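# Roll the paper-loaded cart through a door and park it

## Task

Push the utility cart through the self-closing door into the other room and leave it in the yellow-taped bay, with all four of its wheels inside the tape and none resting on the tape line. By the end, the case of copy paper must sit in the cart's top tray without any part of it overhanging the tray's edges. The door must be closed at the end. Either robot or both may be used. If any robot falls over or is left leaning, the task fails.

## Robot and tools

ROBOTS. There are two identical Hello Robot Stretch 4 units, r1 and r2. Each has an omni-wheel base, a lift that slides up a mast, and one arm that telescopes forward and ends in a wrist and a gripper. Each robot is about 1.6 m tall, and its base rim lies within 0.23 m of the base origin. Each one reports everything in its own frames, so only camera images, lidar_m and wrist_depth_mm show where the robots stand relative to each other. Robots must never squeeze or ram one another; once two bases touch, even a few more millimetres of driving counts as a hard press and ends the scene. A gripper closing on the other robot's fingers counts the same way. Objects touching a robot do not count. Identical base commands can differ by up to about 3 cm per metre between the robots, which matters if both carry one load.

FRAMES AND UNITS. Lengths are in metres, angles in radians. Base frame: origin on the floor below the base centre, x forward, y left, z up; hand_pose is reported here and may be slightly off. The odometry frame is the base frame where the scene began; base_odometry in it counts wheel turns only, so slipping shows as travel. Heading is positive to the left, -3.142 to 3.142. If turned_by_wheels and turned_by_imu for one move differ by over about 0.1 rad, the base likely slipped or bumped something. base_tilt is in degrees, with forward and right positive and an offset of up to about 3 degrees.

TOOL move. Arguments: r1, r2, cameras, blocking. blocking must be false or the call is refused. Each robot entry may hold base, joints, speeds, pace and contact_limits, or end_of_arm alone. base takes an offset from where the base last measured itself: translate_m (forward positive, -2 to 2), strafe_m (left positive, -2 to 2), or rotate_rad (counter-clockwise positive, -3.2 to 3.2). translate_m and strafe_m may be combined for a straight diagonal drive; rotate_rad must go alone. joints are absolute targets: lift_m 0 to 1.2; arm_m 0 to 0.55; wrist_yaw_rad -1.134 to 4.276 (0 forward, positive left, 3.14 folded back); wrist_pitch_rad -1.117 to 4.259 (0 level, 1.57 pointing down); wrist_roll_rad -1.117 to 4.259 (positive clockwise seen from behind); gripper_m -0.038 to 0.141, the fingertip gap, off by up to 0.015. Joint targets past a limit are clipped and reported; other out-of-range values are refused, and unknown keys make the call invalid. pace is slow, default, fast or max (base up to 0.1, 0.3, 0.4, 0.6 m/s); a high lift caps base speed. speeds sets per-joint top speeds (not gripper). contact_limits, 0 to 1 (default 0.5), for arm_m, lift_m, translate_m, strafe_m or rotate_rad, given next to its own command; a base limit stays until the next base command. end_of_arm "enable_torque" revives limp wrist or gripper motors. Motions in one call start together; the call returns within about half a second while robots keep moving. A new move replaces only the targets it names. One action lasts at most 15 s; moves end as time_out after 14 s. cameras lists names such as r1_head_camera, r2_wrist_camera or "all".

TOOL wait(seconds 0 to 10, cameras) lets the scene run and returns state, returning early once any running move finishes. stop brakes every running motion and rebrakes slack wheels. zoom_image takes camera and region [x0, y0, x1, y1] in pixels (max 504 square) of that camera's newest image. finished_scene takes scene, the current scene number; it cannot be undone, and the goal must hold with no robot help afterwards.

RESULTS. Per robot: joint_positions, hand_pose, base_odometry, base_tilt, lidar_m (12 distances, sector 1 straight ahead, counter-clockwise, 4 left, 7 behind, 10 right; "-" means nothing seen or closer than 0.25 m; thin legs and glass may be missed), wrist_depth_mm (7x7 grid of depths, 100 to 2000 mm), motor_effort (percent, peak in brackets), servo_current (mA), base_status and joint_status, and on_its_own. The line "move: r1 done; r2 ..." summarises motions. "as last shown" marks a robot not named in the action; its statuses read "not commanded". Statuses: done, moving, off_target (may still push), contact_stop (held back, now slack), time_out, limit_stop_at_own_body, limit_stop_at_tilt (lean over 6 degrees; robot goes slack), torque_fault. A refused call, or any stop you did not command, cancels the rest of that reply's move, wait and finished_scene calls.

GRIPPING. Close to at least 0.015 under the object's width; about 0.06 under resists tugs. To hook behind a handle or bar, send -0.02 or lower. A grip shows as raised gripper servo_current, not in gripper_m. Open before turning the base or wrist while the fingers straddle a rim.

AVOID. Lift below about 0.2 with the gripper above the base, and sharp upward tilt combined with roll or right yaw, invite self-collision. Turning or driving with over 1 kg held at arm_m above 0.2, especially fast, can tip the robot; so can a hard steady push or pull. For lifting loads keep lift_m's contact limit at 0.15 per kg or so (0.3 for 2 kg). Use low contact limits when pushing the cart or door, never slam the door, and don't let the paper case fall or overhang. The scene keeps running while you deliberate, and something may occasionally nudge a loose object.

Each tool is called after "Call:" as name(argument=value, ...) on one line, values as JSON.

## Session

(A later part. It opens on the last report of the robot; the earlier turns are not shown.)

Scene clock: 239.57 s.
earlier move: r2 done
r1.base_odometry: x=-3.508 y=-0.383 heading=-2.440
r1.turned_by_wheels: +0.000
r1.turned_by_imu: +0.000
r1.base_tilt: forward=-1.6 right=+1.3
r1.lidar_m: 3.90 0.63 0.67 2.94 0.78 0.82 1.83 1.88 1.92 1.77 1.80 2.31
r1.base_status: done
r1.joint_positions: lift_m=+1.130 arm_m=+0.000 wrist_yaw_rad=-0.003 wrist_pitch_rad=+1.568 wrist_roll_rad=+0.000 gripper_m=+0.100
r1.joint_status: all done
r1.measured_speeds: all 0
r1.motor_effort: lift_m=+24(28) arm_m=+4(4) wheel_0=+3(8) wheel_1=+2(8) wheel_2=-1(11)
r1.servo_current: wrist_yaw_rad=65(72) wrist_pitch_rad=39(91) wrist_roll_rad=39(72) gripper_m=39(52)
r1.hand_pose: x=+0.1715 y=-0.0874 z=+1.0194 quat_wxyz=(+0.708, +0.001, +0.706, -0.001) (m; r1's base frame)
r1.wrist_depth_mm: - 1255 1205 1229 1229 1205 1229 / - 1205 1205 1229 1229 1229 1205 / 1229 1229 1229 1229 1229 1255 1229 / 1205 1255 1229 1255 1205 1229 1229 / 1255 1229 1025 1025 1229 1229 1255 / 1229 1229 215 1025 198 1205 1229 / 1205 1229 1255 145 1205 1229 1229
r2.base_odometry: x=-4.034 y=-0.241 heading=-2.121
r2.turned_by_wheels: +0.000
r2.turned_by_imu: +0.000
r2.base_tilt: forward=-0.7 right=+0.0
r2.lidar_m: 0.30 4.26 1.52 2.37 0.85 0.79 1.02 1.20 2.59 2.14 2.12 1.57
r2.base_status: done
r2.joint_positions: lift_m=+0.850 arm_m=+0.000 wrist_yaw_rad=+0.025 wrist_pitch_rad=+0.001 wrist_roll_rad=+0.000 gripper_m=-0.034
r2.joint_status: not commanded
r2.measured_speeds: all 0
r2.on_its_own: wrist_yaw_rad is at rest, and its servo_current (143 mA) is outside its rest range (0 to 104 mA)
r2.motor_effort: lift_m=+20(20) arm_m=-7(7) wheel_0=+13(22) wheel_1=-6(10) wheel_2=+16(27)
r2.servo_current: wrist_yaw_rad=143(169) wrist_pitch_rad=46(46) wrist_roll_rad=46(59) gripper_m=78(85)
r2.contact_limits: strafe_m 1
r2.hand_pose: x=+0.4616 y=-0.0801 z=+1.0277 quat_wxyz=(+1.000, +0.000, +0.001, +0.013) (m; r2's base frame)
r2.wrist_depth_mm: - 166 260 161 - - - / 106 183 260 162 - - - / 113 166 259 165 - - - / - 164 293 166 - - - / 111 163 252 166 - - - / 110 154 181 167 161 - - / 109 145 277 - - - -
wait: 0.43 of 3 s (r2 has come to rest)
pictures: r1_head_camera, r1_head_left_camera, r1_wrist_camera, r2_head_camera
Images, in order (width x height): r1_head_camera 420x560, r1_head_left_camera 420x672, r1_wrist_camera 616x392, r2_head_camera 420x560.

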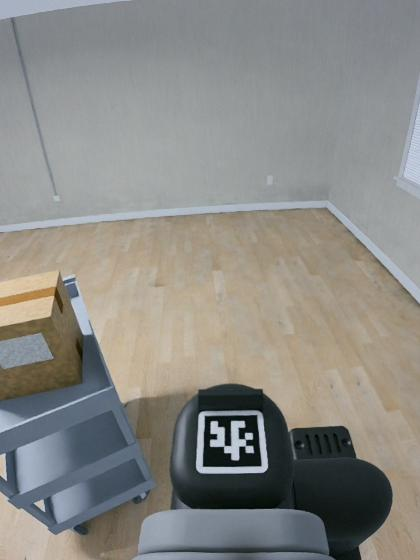

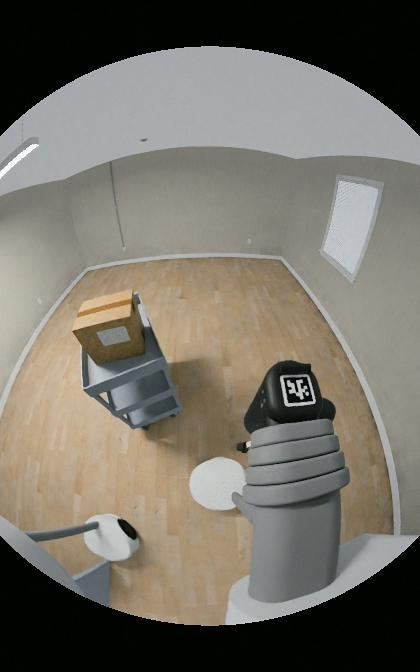

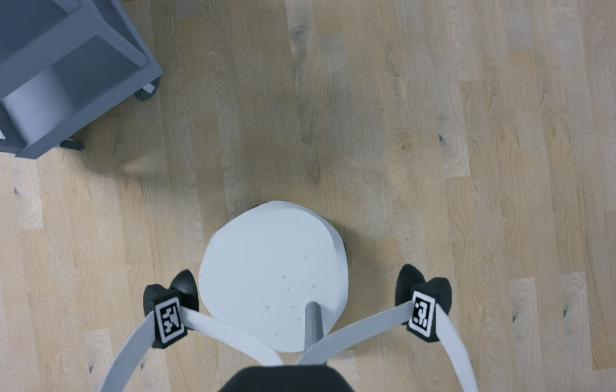

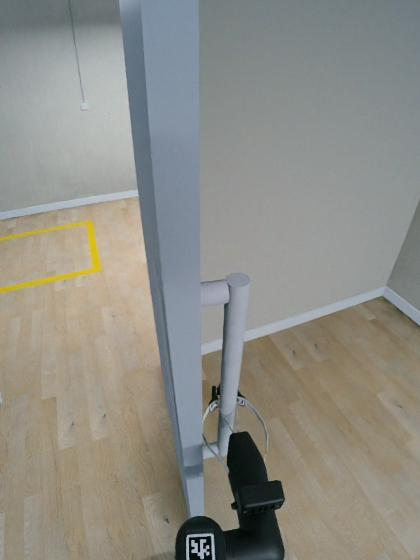

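Call:
move(blocking=false, r1={"base":{"rotate_rad":0.55},"joints":{"wrist_roll_rad":1.57}})

Call:
wait(seconds=3)

Call:
move(blocking=false, r1={"base":{"translate_m":0.18,"strafe_m":0.18},"joints":{"arm_m":0.2}})

Call:
wait(seconds=2)

Call:
wait(seconds=2, cameras=["r1_wrist_camera","r1_head_camera","r1_head_left_camera"])

Scene clock: 279.70 s.
move: r1 moving
r1.base_odometry: x=-3.508 y=-0.383 heading=-2.288
r1.turned_by_wheels: +0.152
r1.turned_by_imu: +0.153
r1.base_tilt: forward=-1.6 right=+1.2
r1.lidar_m: 3.89 0.64 0.71 2.93 0.77 1.42 1.85 2.02 1.85 1.77 1.87 2.67
r1.base_status: rotate_rad moving
r1.joint_positions: lift_m=+1.130 arm_m=+0.000 wrist_yaw_rad=-0.003 wrist_pitch_rad=+1.568 wrist_roll_rad=+0.582 gripper_m=+0.100
r1.joint_status: wrist_roll_rad moving
r1.measured_speeds: translate_m=+0.000 strafe_m=+0.000 rotate_rad=+0.589 lift_m=+0.000 arm_m=+0.000 wrist_yaw_rad=+0.000 wrist_pitch_rad=+0.000 wrist_roll_rad=+1.820
r1.motor_effort: lift_m=+24(24) arm_m=+4(4) wheel_0=-6(8) wheel_1=-5(6) wheel_2=-4(6)
r1.servo_current: wrist_yaw_rad=65(72) wrist_pitch_rad=39(52) wrist_roll_rad=104(104) gripper_m=39(46)
r1.hand_pose: x=+0.1715 y=-0.0874 z=+1.0194 quat_wxyz=(+0.678, +0.204, +0.676, -0.203) (m; r1's base frame)
r1.wrist_depth_mm: 1229 1229 1229 1182 1205 1229 1229 / 1229 1229 1229 1255 1229 1205 1229 / - 1229 1255 1255 1229 1229 1229 / - 1229 1229 1205 1229 1229 1229 / 1205 1255 1229 1025 1255 1229 1255 / 1205 1255 216 1025 194 1255 1229 / 1229 1255 1229 145 654 1229 1255
r2.base_odometry: x=-4.034 y=-0.241 heading=-2.121
r2.turned_by_wheels: +0.000
r2.turned_by_imu: +0.000
r2.base_tilt: forward=-0.6 right=+0.0
r2.lidar_m: 0.31 4.27 1.53 2.34 0.90 0.80 1.00 1.17 2.58 2.14 2.13 1.63
r2.base_status: not commanded
r2.joint_positions: lift_m=+0.850 arm_m=+0.000 wrist_yaw_rad=+0.025 wrist_pitch_rad=+0.001 wrist_roll_rad=+0.000 gripper_m=-0.034
r2.joint_status: not commanded
r2.measured_speeds: all 0
r2.motor_effort: lift_m=+20(20) arm_m=-7(7) wheel_0=+13(14) wheel_1=-6(6) wheel_2=+16(16)
r2.servo_current: wrist_yaw_rad=156(169) wrist_pitch_rad=39(46) wrist_roll_rad=46(52) gripper_m=72(85)
r2.contact_limits: strafe_m 1
r2.hand_pose: x=+0.4616 y=-0.0801 z=+1.0277 quat_wxyz=(+1.000, +0.000, +0.001, +0.013) (m; r2's base frame)
r2.wrist_depth_mm: - 166 262 162 - - - / 113 183 262 162 - - - / 113 165 259 165 - - - / - 165 294 166 - - - / 111 163 252 166 - - - / 110 154 180 167 161 - - / 109 145 277 - - - -
pictures: none

Scene clock: 280.83 s.
earlier move: r1 done
r1.base_odometry: x=-3.508 y=-0.383 heading=-1.891
r1.turned_by_wheels: +0.397
r1.turned_by_imu: +0.399
r1.base_tilt: forward=-1.6 right=+1.3
r1.lidar_m: 0.64 0.67 2.92 0.76 0.83 1.84 1.91 1.91 1.79 1.84 2.41 3.91
r1.base_status: done
r1.joint_positions: lift_m=+1.130 arm_m=+0.000 wrist_yaw_rad=-0.003 wrist_pitch_rad=+1.568 wrist_roll_rad=+1.568 gripper_m=+0.100
r1.joint_status: all done
r1.measured_speeds: all 0
r1.motor_effort: lift_m=+24(24) arm_m=+4(4) wheel_0=-4(8) wheel_1=-2(7) wheel_2=-2(7)
r1.servo_current: wrist_yaw_rad=39(72) wrist_pitch_rad=46(52) wrist_roll_rad=46(104) gripper_m=46(52)
r1.hand_pose: x=+0.1715 y=-0.0874 z=+1.0194 quat_wxyz=(+0.501, +0.501, +0.499, -0.499) (m; r1's base frame)
r1.wrist_depth_mm: 1205 1229 1205 1229 1255 1229 1229 / 1229 1205 1229 1229 1255 1229 1255 / 1229 1205 1205 1205 1229 1255 1229 / 1229 1205 1229 1255 1042 1229 1229 / 1229 1229 1229 1042 1025 1255 353 / - 216 215 1229 198 1255 1255 / - 1008 1229 145 1229 1229 1255
r2.base_odometry: x=-4.034 y=-0.241 heading=-2.121
r2.turned_by_wheels: +0.000
r2.turned_by_imu: +0.000
r2.base_tilt: forward=-0.6 right=+0.0
r2.lidar_m: 0.31 4.26 1.53 2.38 0.87 0.79 1.01 1.19 2.56 2.13 2.12 1.62
r2.base_status: not commanded
r2.joint_positions: lift_m=+0.850 arm_m=+0.000 wrist_yaw_rad=+0.025 wrist_pitch_rad=+0.001 wrist_roll_rad=+0.000 gripper_m=-0.034
r2.joint_status: not commanded
r2.measured_speeds: all 0
r2.on_its_own: wrist_yaw_rad is at rest, and its servo_current (150 mA) is outside its rest range (0 to 104 mA)
r2.motor_effort: lift_m=+20(20) arm_m=-7(7) wheel_0=+13(14) wheel_1=-6(6) wheel_2=+16(16)
r2.servo_current: wrist_yaw_rad=150(169) wrist_pitch_rad=39(46) wrist_roll_rad=39(59) gripper_m=72(85)
r2.contact_limits: strafe_m 1
r2.hand_pose: x=+0.4616 y=-0.0801 z=+1.0277 quat_wxyz=(+1.000, +0.000, +0.001, +0.013) (m; r2's base frame)
r2.wrist_depth_mm: - 166 262 161 - - - / 113 183 262 162 - - - / 113 166 260 165 - - - / - 164 294 166 - - - / 111 163 251 166 - - - / 110 154 181 167 161 - - / 109 145 276 - - - -
wait: 1.13 of 3 s (r1 has come to rest)
pictures: none

Scene clock: 281.33 s.
move: r1 moving
r1.base_odometry: x=-3.493 y=-0.412 heading=-1.891
r1.turned_by_wheels: +0.000
r1.turned_by_imu: +0.000
r1.base_tilt: forward=-1.6 right=+1.3
r1.lidar_m: 0.59 0.64 2.91 0.75 0.80 1.85 1.92 1.95 1.82 1.86 2.47 3.89
r1.base_status: translate_m moving; strafe_m moving
r1.joint_positions: lift_m=+1.130 arm_m=+0.051 wrist_yaw_rad=-0.003 wrist_pitch_rad=+1.568 wrist_roll_rad=+1.568 gripper_m=+0.100
r1.joint_status: arm_m moving
r1.measured_speeds: translate_m=+0.089 strafe_m=+0.090 rotate_rad=+0.000 lift_m=+0.000 arm_m=+0.195 wrist_yaw_rad=+0.000 wrist_pitch_rad=+0.000 wrist_roll_rad=+0.000
r1.motor_effort: lift_m=+24(24) arm_m=+7(7) wheel_0=-4(8) wheel_1=+10(10) wheel_2=-6(8)
r1.servo_current: wrist_yaw_rad=52(65) wrist_pitch_rad=46(46) wrist_roll_rad=59(59) gripper_m=46(46)
r1.hand_pose: x=+0.2222 y=-0.0874 z=+1.0194 quat_wxyz=(+0.501, +0.501, +0.499, -0.499) (m; r1's base frame)
r1.wrist_depth_mm: 1229 1229 1205 1229 1205 1229 1229 / 1229 1229 1255 1255 1229 1229 1255 / 1229 1229 1229 1255 1229 1229 1255 / 1205 1205 1255 1229 1025 1229 1255 / 1229 1205 1229 1060 1042 1255 1255 / - 193 215 1229 196 1229 1229 / - 185 1205 140 1255 1229 1229
r2.base_odometry: x=-4.034 y=-0.241 heading=-2.121
r2.turned_by_wheels: +0.000
r2.turned_by_imu: +0.000
r2.base_tilt: forward=-0.6 right=+0.1
r2.lidar_m: 0.29 4.26 1.51 2.35 0.87 0.78 0.98 1.16 2.56 2.11 2.11 1.62
r2.base_status: not commanded
r2.joint_positions: lift_m=+0.850 arm_m=+0.000 wrist_yaw_rad=+0.025 wrist_pitch_rad=+0.001 wrist_roll_rad=+0.000 gripper_m=-0.034
r2.joint_status: not commanded
r2.measured_speeds: all 0
r2.motor_effort: lift_m=+20(20) arm_m=-7(7) wheel_0=+13(14) wheel_1=-6(6) wheel_2=+16(16)
r2.servo_current: wrist_yaw_rad=169(169) wrist_pitch_rad=26(46) wrist_roll_rad=39(46) gripper_m=72(78)
r2.contact_limits: strafe_m 1
r2.hand_pose: x=+0.4616 y=-0.0801 z=+1.0277 quat_wxyz=(+1.000, +0.000, +0.001, +0.013) (m; r2's base frame)
r2.wrist_depth_mm: - 166 263 161 - - - / 113 182 262 162 - - - / 113 166 259 164 - - - / - 164 293 165 - - - / 111 162 252 166 - - - / 110 154 181 167 160 - - / 109 145 277 - - - -
pictures: none

Scene clock: 283.10 s.
earlier move: r1 done
r1.base_odometry: x=-3.394 y=-0.610 heading=-1.891
r1.turned_by_wheels: +0.000
r1.turned_by_imu: +0.001
r1.base_tilt: forward=-1.6 right=+1.3
r1.lidar_m: 0.45 0.48 2.69 0.69 0.64 1.93 2.00 2.16 2.02 2.07 2.70 0.48
r1.base_status: done
r1.joint_positions: lift_m=+1.130 arm_m=+0.200 wrist_yaw_rad=-0.002 wrist_pitch_rad=+1.568 wrist_roll_rad=+1.568 gripper_m=+0.100
r1.joint_status: all done
r1.measured_speeds: all 0
r1.motor_effort: lift_m=+24(24) arm_m=+5(7) wheel_0=-4(8) wheel_1=+1(11) wheel_2=-1(8)
r1.servo_current: wrist_yaw_rad=65(65) wrist_pitch_rad=46(52) wrist_roll_rad=39(65) gripper_m=39(52)
r1.hand_pose: x=+0.3714 y=-0.0874 z=+1.0194 quat_wxyz=(+0.501, +0.501, +0.499, -0.499) (m; r1's base frame)
r1.wrist_depth_mm: 1229 1205 1205 1229 1229 1229 1229 / 1182 1229 1229 1229 1255 1229 1229 / 442 445 1229 1229 1229 1229 1255 / 442 445 413 1255 1078 1229 1281 / 370 449 377 1205 1025 1025 1255 / 387 445 195 1229 197 1229 1229 / 410 445 410 145 1255 1255 1281
r2.base_odometry: x=-4.034 y=-0.241 heading=-2.121
r2.turned_by_wheels: +0.000
r2.turned_by_imu: +0.000
r2.base_tilt: forward=-0.6 right=+0.0
r2.lidar_m: 0.32 4.27 1.54 2.38 2.63 0.67 0.74 1.18 2.56 2.14 2.12 1.61
r2.base_status: not commanded
r2.joint_positions: lift_m=+0.850 arm_m=+0.000 wrist_yaw_rad=+0.025 wrist_pitch_rad=+0.001 wrist_roll_rad=+0.000 gripper_m=-0.034
r2.joint_status: not commanded
r2.measured_speeds: all 0
r2.on_its_own: wrist_yaw_rad is at rest, and its servo_current (156 mA) is outside its rest range (0 to 104 mA)
r2.motor_effort: lift_m=+20(20) arm_m=-7(7) wheel_0=+13(14) wheel_1=-6(6) wheel_2=+16(16)
r2.servo_current: wrist_yaw_rad=156(169) wrist_pitch_rad=33(46) wrist_roll_rad=33(65) gripper_m=78(78)
r2.contact_limits: strafe_m 1
r2.hand_pose: x=+0.4616 y=-0.0801 z=+1.0277 quat_wxyz=(+1.000, +0.000, +0.001, +0.013) (m; r2's base frame)
r2.wrist_depth_mm: - 166 263 161 - - - / 113 183 262 162 - - - / 113 166 259 165 - - - / - 164 293 165 - - - / 111 163 252 166 - - - / 110 154 181 167 161 - - / 109 145 277 - - - -
wait: 1.77 of 2 s (r1 has come to rest)
pictures: none

Scene clock: 285.10 s.
r1.base_odometry: x=-3.394 y=-0.610 heading=-1.891
r1.turned_by_wheels: +0.000
r1.turned_by_imu: +0.000
r1.base_tilt: forward=-1.6 right=+1.3
r1.lidar_m: 0.46 0.50 2.70 0.69 0.63 1.94 1.98 2.16 2.02 2.10 2.72 0.48
r1.base_status: done
r1.joint_positions: lift_m=+1.130 arm_m=+0.200 wrist_yaw_rad=-0.002 wrist_pitch_rad=+1.568 wrist_roll_rad=+1.568 gripper_m=+0.100
r1.joint_status: all done
r1.measured_speeds: all 0
r1.motor_effort: lift_m=+24(24) arm_m=+4(7) wheel_0=-4(8) wheel_1=+1(11) wheel_2=-1(8)
r1.servo_current: wrist_yaw_rad=46(65) wrist_pitch_rad=46(52) wrist_roll_rad=39(65) gripper_m=46(52)
r1.hand_pose: x=+0.3714 y=-0.0874 z=+1.0194 quat_wxyz=(+0.501, +0.501, +0.499, -0.499) (m; r1's base frame)
r1.wrist_depth_mm: 1229 1229 1229 1255 1229 1229 1229 / 1205 1205 1229 1229 1255 1229 1255 / 445 445 1255 1255 1229 1229 1229 / 445 445 415 1229 1098 1229 1229 / 370 445 377 1255 1025 1025 1229 / 387 445 195 1229 198 1255 1229 / 410 449 407 145 1255 1255 1255
r2.base_odometry: x=-4.034 y=-0.241 heading=-2.121
r2.turned_by_wheels: +0.000
r2.turned_by_imu: +0.000
r2.base_tilt: forward=-0.6 right=+0.0
r2.lidar_m: 0.30 4.26 1.52 2.39 2.63 0.66 0.72 1.19 2.62 2.14 2.12 1.58
r2.base_status: not commanded
r2.joint_positions: lift_m=+0.850 arm_m=+0.000 wrist_yaw_rad=+0.025 wrist_pitch_rad=+0.001 wrist_roll_rad=+0.000 gripper_m=-0.034
r2.joint_status: not commanded
r2.measured_speeds: all 0
r2.on_its_own: wrist_yaw_rad is at rest, and its servo_current (163 mA) is outside its rest range (0 to 104 mA)
r2.motor_effort: lift_m=+20(20) arm_m=-7(7) wheel_0=+13(14) wheel_1=-6(6) wheel_2=+16(16)
r2.servo_current: wrist_yaw_rad=163(169) wrist_pitch_rad=39(46) wrist_roll_rad=46(65) gripper_m=72(78)
r2.contact_limits: strafe_m 1
r2.hand_pose: x=+0.4616 y=-0.0801 z=+1.0277 quat_wxyz=(+1.000, +0.000, +0.001, +0.013) (m; r2's base frame)
r2.wrist_depth_mm: - 166 262 161 - - - / 113 183 262 162 - - - / 113 165 258 165 - - - / - 164 294 165 - - - / 111 163 252 166 - - - / 110 154 181 167 161 - - / 109 145 276 - - - -
wait: 2.00 s; at rest by 0.27 s
pictures: r1_head_camera, r1_head_left_camera, r1_wrist_camera
Images, in order (width x height): r1_head_camera 420x560, r1_head_left_camera 420x672, r1_wrist_camera 616x392.

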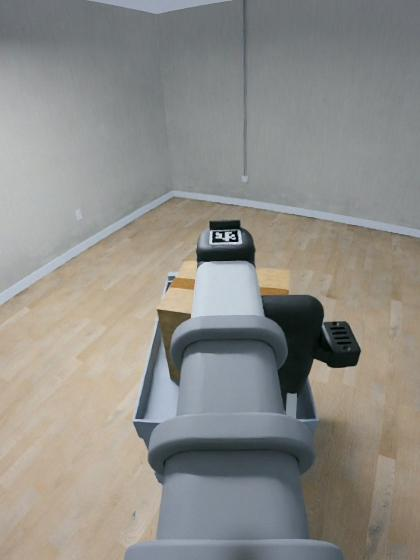

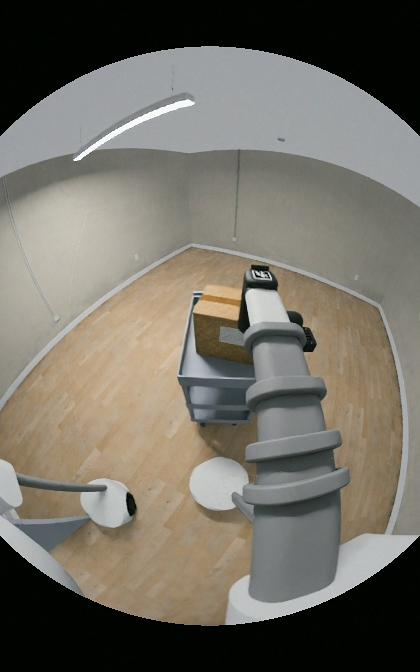

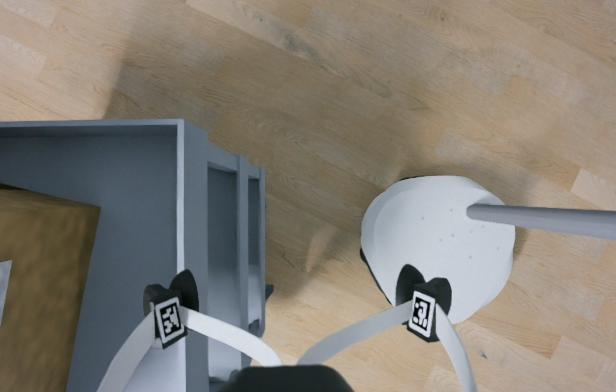

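Call:
move(blocking=false, r1={"joints":{"arm_m":0.318,"gripper_m":0.08}})

Call:
wait(seconds=2)

Call:
move(blocking=false, r1={"joints":{"lift_m":1.04},"contact_limits":{"lift_m":0.2}})

Call:
wait(seconds=2, cameras=["r1_wrist_camera"])

Scene clock: 293.33 s.
move: r1 moving
r1.base_odometry: x=-3.394 y=-0.610 heading=-1.891
r1.turned_by_wheels: +0.000
r1.turned_by_imu: +0.000
r1.base_tilt: forward=-1.6 right=+1.3
r1.lidar_m: 0.45 0.49 2.70 0.67 0.65 1.94 1.99 2.16 2.03 2.09 2.72 0.48
r1.base_status: not commanded
r1.joint_positions: lift_m=+1.130 arm_m=+0.251 wrist_yaw_rad=-0.002 wrist_pitch_rad=+1.568 wrist_roll_rad=+1.568 gripper_m=+0.086
r1.joint_status: arm_m moving; gripper_m moving
r1.measured_speeds: translate_m=+0.000 strafe_m=+0.000 rotate_rad=+0.000 lift_m=+0.000 arm_m=+0.195 wrist_yaw_rad=+0.000 wrist_pitch_rad=+0.000 wrist_roll_rad=+0.000
r1.motor_effort: lift_m=+24(24) arm_m=+4(6) wheel_0=-3(4) wheel_1=+2(2) wheel_2=-1(1)
r1.servo_current: wrist_yaw_rad=52(59) wrist_pitch_rad=46(46) wrist_roll_rad=46(65) gripper_m=59(91)
r1.hand_pose: x=+0.4222 y=-0.0874 z=+1.0194 quat_wxyz=(+0.501, +0.501, +0.499, -0.499) (m; r1's base frame)
r1.wrist_depth_mm: 1229 1255 1229 1229 1229 1229 1255 / 1229 1205 1229 1229 1229 1229 1229 / 445 442 445 1255 1229 1229 1205 / 445 445 445 1229 1160 1008 1229 / 306 449 449 1229 1042 1025 1255 / 320 418 211 1229 194 1255 1255 / 319 410 445 145 1281 1229 1229
r2.base_odometry: x=-4.034 y=-0.241 heading=-2.121
r2.turned_by_wheels: +0.000
r2.turned_by_imu: +0.000
r2.base_tilt: forward=-0.6 right=+0.0
r2.lidar_m: 0.31 4.25 1.53 2.33 2.61 0.67 0.74 1.17 2.58 2.13 2.13 1.62
r2.base_status: not commanded
r2.joint_positions: lift_m=+0.850 arm_m=+0.000 wrist_yaw_rad=+0.025 wrist_pitch_rad=+0.001 wrist_roll_rad=+0.000 gripper_m=-0.034
r2.joint_status: not commanded
r2.measured_speeds: all 0
r2.motor_effort: lift_m=+20(20) arm_m=-7(7) wheel_0=+13(14) wheel_1=-6(6) wheel_2=+16(16)
r2.servo_current: wrist_yaw_rad=169(169) wrist_pitch_rad=33(46) wrist_roll_rad=52(59) gripper_m=78(78)
r2.contact_limits: strafe_m 1
r2.hand_pose: x=+0.4616 y=-0.0801 z=+1.0277 quat_wxyz=(+1.000, +0.000, +0.001, +0.013) (m; r2's base frame)
r2.wrist_depth_mm: - 166 262 162 - - - / 113 183 260 161 - - - / 113 165 259 165 - - - / - 164 294 165 - - - / 111 163 252 165 - - - / 110 154 181 167 161 - - / 109 145 276 - - - -
pictures: none

Scene clock: 294.20 s.
earlier move: r1 done
r1.base_odometry: x=-3.394 y=-0.610 heading=-1.891
r1.turned_by_wheels: +0.000
r1.turned_by_imu: +0.000
r1.base_tilt: forward=-1.6 right=+1.3
r1.lidar_m: 0.46 0.48 2.68 0.70 0.65 1.93 1.99 2.16 2.02 2.08 2.72 0.49
r1.base_status: not commanded
r1.joint_positions: lift_m=+1.130 arm_m=+0.318 wrist_yaw_rad=-0.002 wrist_pitch_rad=+1.568 wrist_roll_rad=+1.568 gripper_m=+0.080
r1.joint_status: all done
r1.measured_speeds: all 0
r1.motor_effort: lift_m=+24(24) arm_m=+4(8) wheel_0=-4(5) wheel_1=+2(2) wheel_2=-1(2)
r1.servo_current: wrist_yaw_rad=26(78) wrist_pitch_rad=39(46) wrist_roll_rad=59(65) gripper_m=46(91)
r1.hand_pose: x=+0.4894 y=-0.0874 z=+1.0194 quat_wxyz=(+0.501, +0.501, +0.499, -0.499) (m; r1's base frame)
r1.wrist_depth_mm: 1229 1205 1205 1205 1229 1255 1229 / 1205 1229 1229 1229 1229 1229 1255 / 442 449 449 1281 1229 1229 1255 / 276 377 449 1229 1205 1025 1255 / 183 282 449 1229 1255 1008 1229 / 193 277 211 449 196 1025 1229 / 200 254 442 143 1229 1229 1281
r2.base_odometry: x=-4.034 y=-0.241 heading=-2.121
r2.turned_by_wheels: +0.000
r2.turned_by_imu: +0.000
r2.base_tilt: forward=-0.6 right=+0.0
r2.lidar_m: 0.31 4.25 1.52 2.39 2.62 0.65 0.72 1.15 2.59 2.11 2.11 1.60
r2.base_status: not commanded
r2.joint_positions: lift_m=+0.850 arm_m=+0.000 wrist_yaw_rad=+0.025 wrist_pitch_rad=+0.001 wrist_roll_rad=+0.000 gripper_m=-0.034
r2.joint_status: not commanded
r2.measured_speeds: all 0
r2.on_its_own: wrist_yaw_rad is at rest, and its servo_current (156 mA) is outside its rest range (0 to 104 mA)
r2.motor_effort: lift_m=+20(20) arm_m=-7(7) wheel_0=+14(14) wheel_1=-6(6) wheel_2=+16(16)
r2.servo_current: wrist_yaw_rad=156(169) wrist_pitch_rad=33(52) wrist_roll_rad=39(65) gripper_m=72(78)
r2.contact_limits: strafe_m 1
r2.hand_pose: x=+0.4616 y=-0.0801 z=+1.0277 quat_wxyz=(+1.000, +0.000, +0.001, +0.013) (m; r2's base frame)
r2.wrist_depth_mm: - 166 262 161 - - - / 113 183 260 162 - - - / 113 166 259 164 - - - / - 165 294 165 - - - / 111 163 252 166 - - - / 110 154 180 167 161 - - / 109 145 277 - - - -
wait: 0.87 of 2 s (r1 has come to rest)
pictures: none

Scene clock: 294.70 s.
move: r1 moving
r1.base_odometry: x=-3.394 y=-0.610 heading=-1.891
r1.turned_by_wheels: +0.000
r1.turned_by_imu: +0.000
r1.base_tilt: forward=-1.6 right=+1.3
r1.lidar_m: 0.47 0.48 2.70 0.68 0.66 1.95 2.00 2.16 2.02 2.07 2.72 0.50
r1.base_status: not commanded
r1.joint_positions: lift_m=+1.092 arm_m=+0.318 wrist_yaw_rad=-0.002 wrist_pitch_rad=+1.568 wrist_roll_rad=+1.568 gripper_m=+0.080
r1.joint_status: lift_m moving
r1.measured_speeds: translate_m=+0.000 strafe_m=+0.000 rotate_rad=+0.000 lift_m=-0.146 arm_m=+0.000 wrist_yaw_rad=+0.000 wrist_pitch_rad=+0.000 wrist_roll_rad=+0.000
r1.motor_effort: lift_m=+9(23) arm_m=+4(5) wheel_0=-4(4) wheel_1=+1(2) wheel_2=-1(1)
r1.servo_current: wrist_yaw_rad=65(65) wrist_pitch_rad=33(52) wrist_roll_rad=52(59) gripper_m=46(52)
r1.contact_limits: lift_m 0.2
r1.hand_pose: x=+0.4894 y=-0.0874 z=+0.9823 quat_wxyz=(+0.501, +0.501, +0.499, -0.499) (m; r1's base frame)
r1.wrist_depth_mm: 1205 1229 1182 1182 1182 1182 1205 / 1182 1205 1182 1205 1160 1205 1229 / 410 415 415 413 1205 1182 1229 / 277 399 413 415 1205 976 1229 / 181 283 410 413 1182 976 1205 / 196 277 211 413 195 976 1205 / 199 256 413 143 1182 1182 1205
r2.base_odometry: x=-4.034 y=-0.241 heading=-2.121
r2.turned_by_wheels: +0.000
r2.turned_by_imu: +0.000
r2.base_tilt: forward=-0.6 right=+0.0
r2.lidar_m: 0.30 4.27 1.51 2.35 2.63 0.66 0.74 1.18 2.60 2.14 2.13 1.61
r2.base_status: not commanded
r2.joint_positions: lift_m=+0.850 arm_m=+0.000 wrist_yaw_rad=+0.025 wrist_pitch_rad=+0.001 wrist_roll_rad=+0.000 gripper_m=-0.034
r2.joint_status: not commanded
r2.measured_speeds: all 0
r2.motor_effort: lift_m=+20(20) arm_m=-7(7) wheel_0=+13(14) wheel_1=-6(6) wheel_2=+16(16)
r2.servo_current: wrist_yaw_rad=156(169) wrist_pitch_rad=39(39) wrist_roll_rad=52(52) gripper_m=78(78)
r2.contact_limits: strafe_m 1
r2.hand_pose: x=+0.4616 y=-0.0801 z=+1.0277 quat_wxyz=(+1.000, +0.000, +0.001, +0.013) (m; r2's base frame)
r2.wrist_depth_mm: - 166 262 161 - - - / 113 183 260 162 - - - / 113 166 259 165 - - - / - 165 294 165 - - - / 111 163 251 166 - - - / 110 154 181 166 161 - - / 109 145 277 - - - -
pictures: none

Scene clock: 295.57 s.
earlier move: r1 done
r1.base_odometry: x=-3.394 y=-0.610 heading=-1.891
r1.turned_by_wheels: +0.000
r1.turned_by_imu: +0.000
r1.base_tilt: forward=-1.6 right=+1.3
r1.lidar_m: 0.47 0.50 2.70 0.69 0.63 1.95 2.00 2.17 2.03 2.10 2.72 0.48
r1.base_status: not commanded
r1.joint_positions: lift_m=+1.040 arm_m=+0.318 wrist_yaw_rad=-0.002 wrist_pitch_rad=+1.568 wrist_roll_rad=+1.568 gripper_m=+0.080
r1.joint_status: all done
r1.measured_speeds: all 0
r1.motor_effort: lift_m=+12(23) arm_m=+4(5) wheel_0=-4(5) wheel_1=+2(2) wheel_2=-1(2)
r1.servo_current: wrist_yaw_rad=52(65) wrist_pitch_rad=46(52) wrist_roll_rad=46(59) gripper_m=39(52)
r1.contact_limits: lift_m 0.2
r1.hand_pose: x=+0.4894 y=-0.0874 z=+0.9303 quat_wxyz=(+0.501, +0.501, +0.499, -0.499) (m; r1's base frame)
r1.wrist_depth_mm: 1118 1138 1160 1160 1138 1160 1138 / 1138 1138 1160 1118 1160 1138 1160 / 355 357 355 359 1160 1138 1138 / 276 357 357 357 1160 931 1160 / 181 282 357 357 1138 946 960 / 196 277 214 357 195 946 1138 / 205 256 355 143 1138 1138 1118
r2.base_odometry: x=-4.034 y=-0.241 heading=-2.121
r2.turned_by_wheels: +0.000
r2.turned_by_imu: +0.000
r2.base_tilt: forward=-0.6 right=+0.0
r2.lidar_m: 0.32 4.25 1.54 2.38 2.63 0.66 0.73 1.15 2.57 2.14 2.10 1.61
r2.base_status: not commanded
r2.joint_positions: lift_m=+0.850 arm_m=+0.000 wrist_yaw_rad=+0.025 wrist_pitch_rad=+0.001 wrist_roll_rad=+0.000 gripper_m=-0.034
r2.joint_status: not commanded
r2.measured_speeds: all 0
r2.on_its_own: wrist_yaw_rad is at rest, and its servo_current (156 mA) is outside its rest range (0 to 104 mA)
r2.motor_effort: lift_m=+20(20) arm_m=-7(7) wheel_0=+13(14) wheel_1=-6(6) wheel_2=+16(16)
r2.servo_current: wrist_yaw_rad=156(169) wrist_pitch_rad=39(46) wrist_roll_rad=46(59) gripper_m=78(85)
r2.contact_limits: strafe_m 1
r2.hand_pose: x=+0.4616 y=-0.0801 z=+1.0277 quat_wxyz=(+1.000, +0.000, +0.001, +0.013) (m; r2's base frame)
r2.wrist_depth_mm: - 166 262 162 - - - / 113 183 260 161 - - - / 113 166 260 164 - - - / - 164 294 165 - - - / 111 163 251 166 - - - / 110 154 181 167 161 - - / 109 145 276 - - - -
wait: 0.87 of 2 s (r1 has come to rest)
pictures: r1_wrist_camera
Images, in order (width x height): r1_wrist_camera 616x392.

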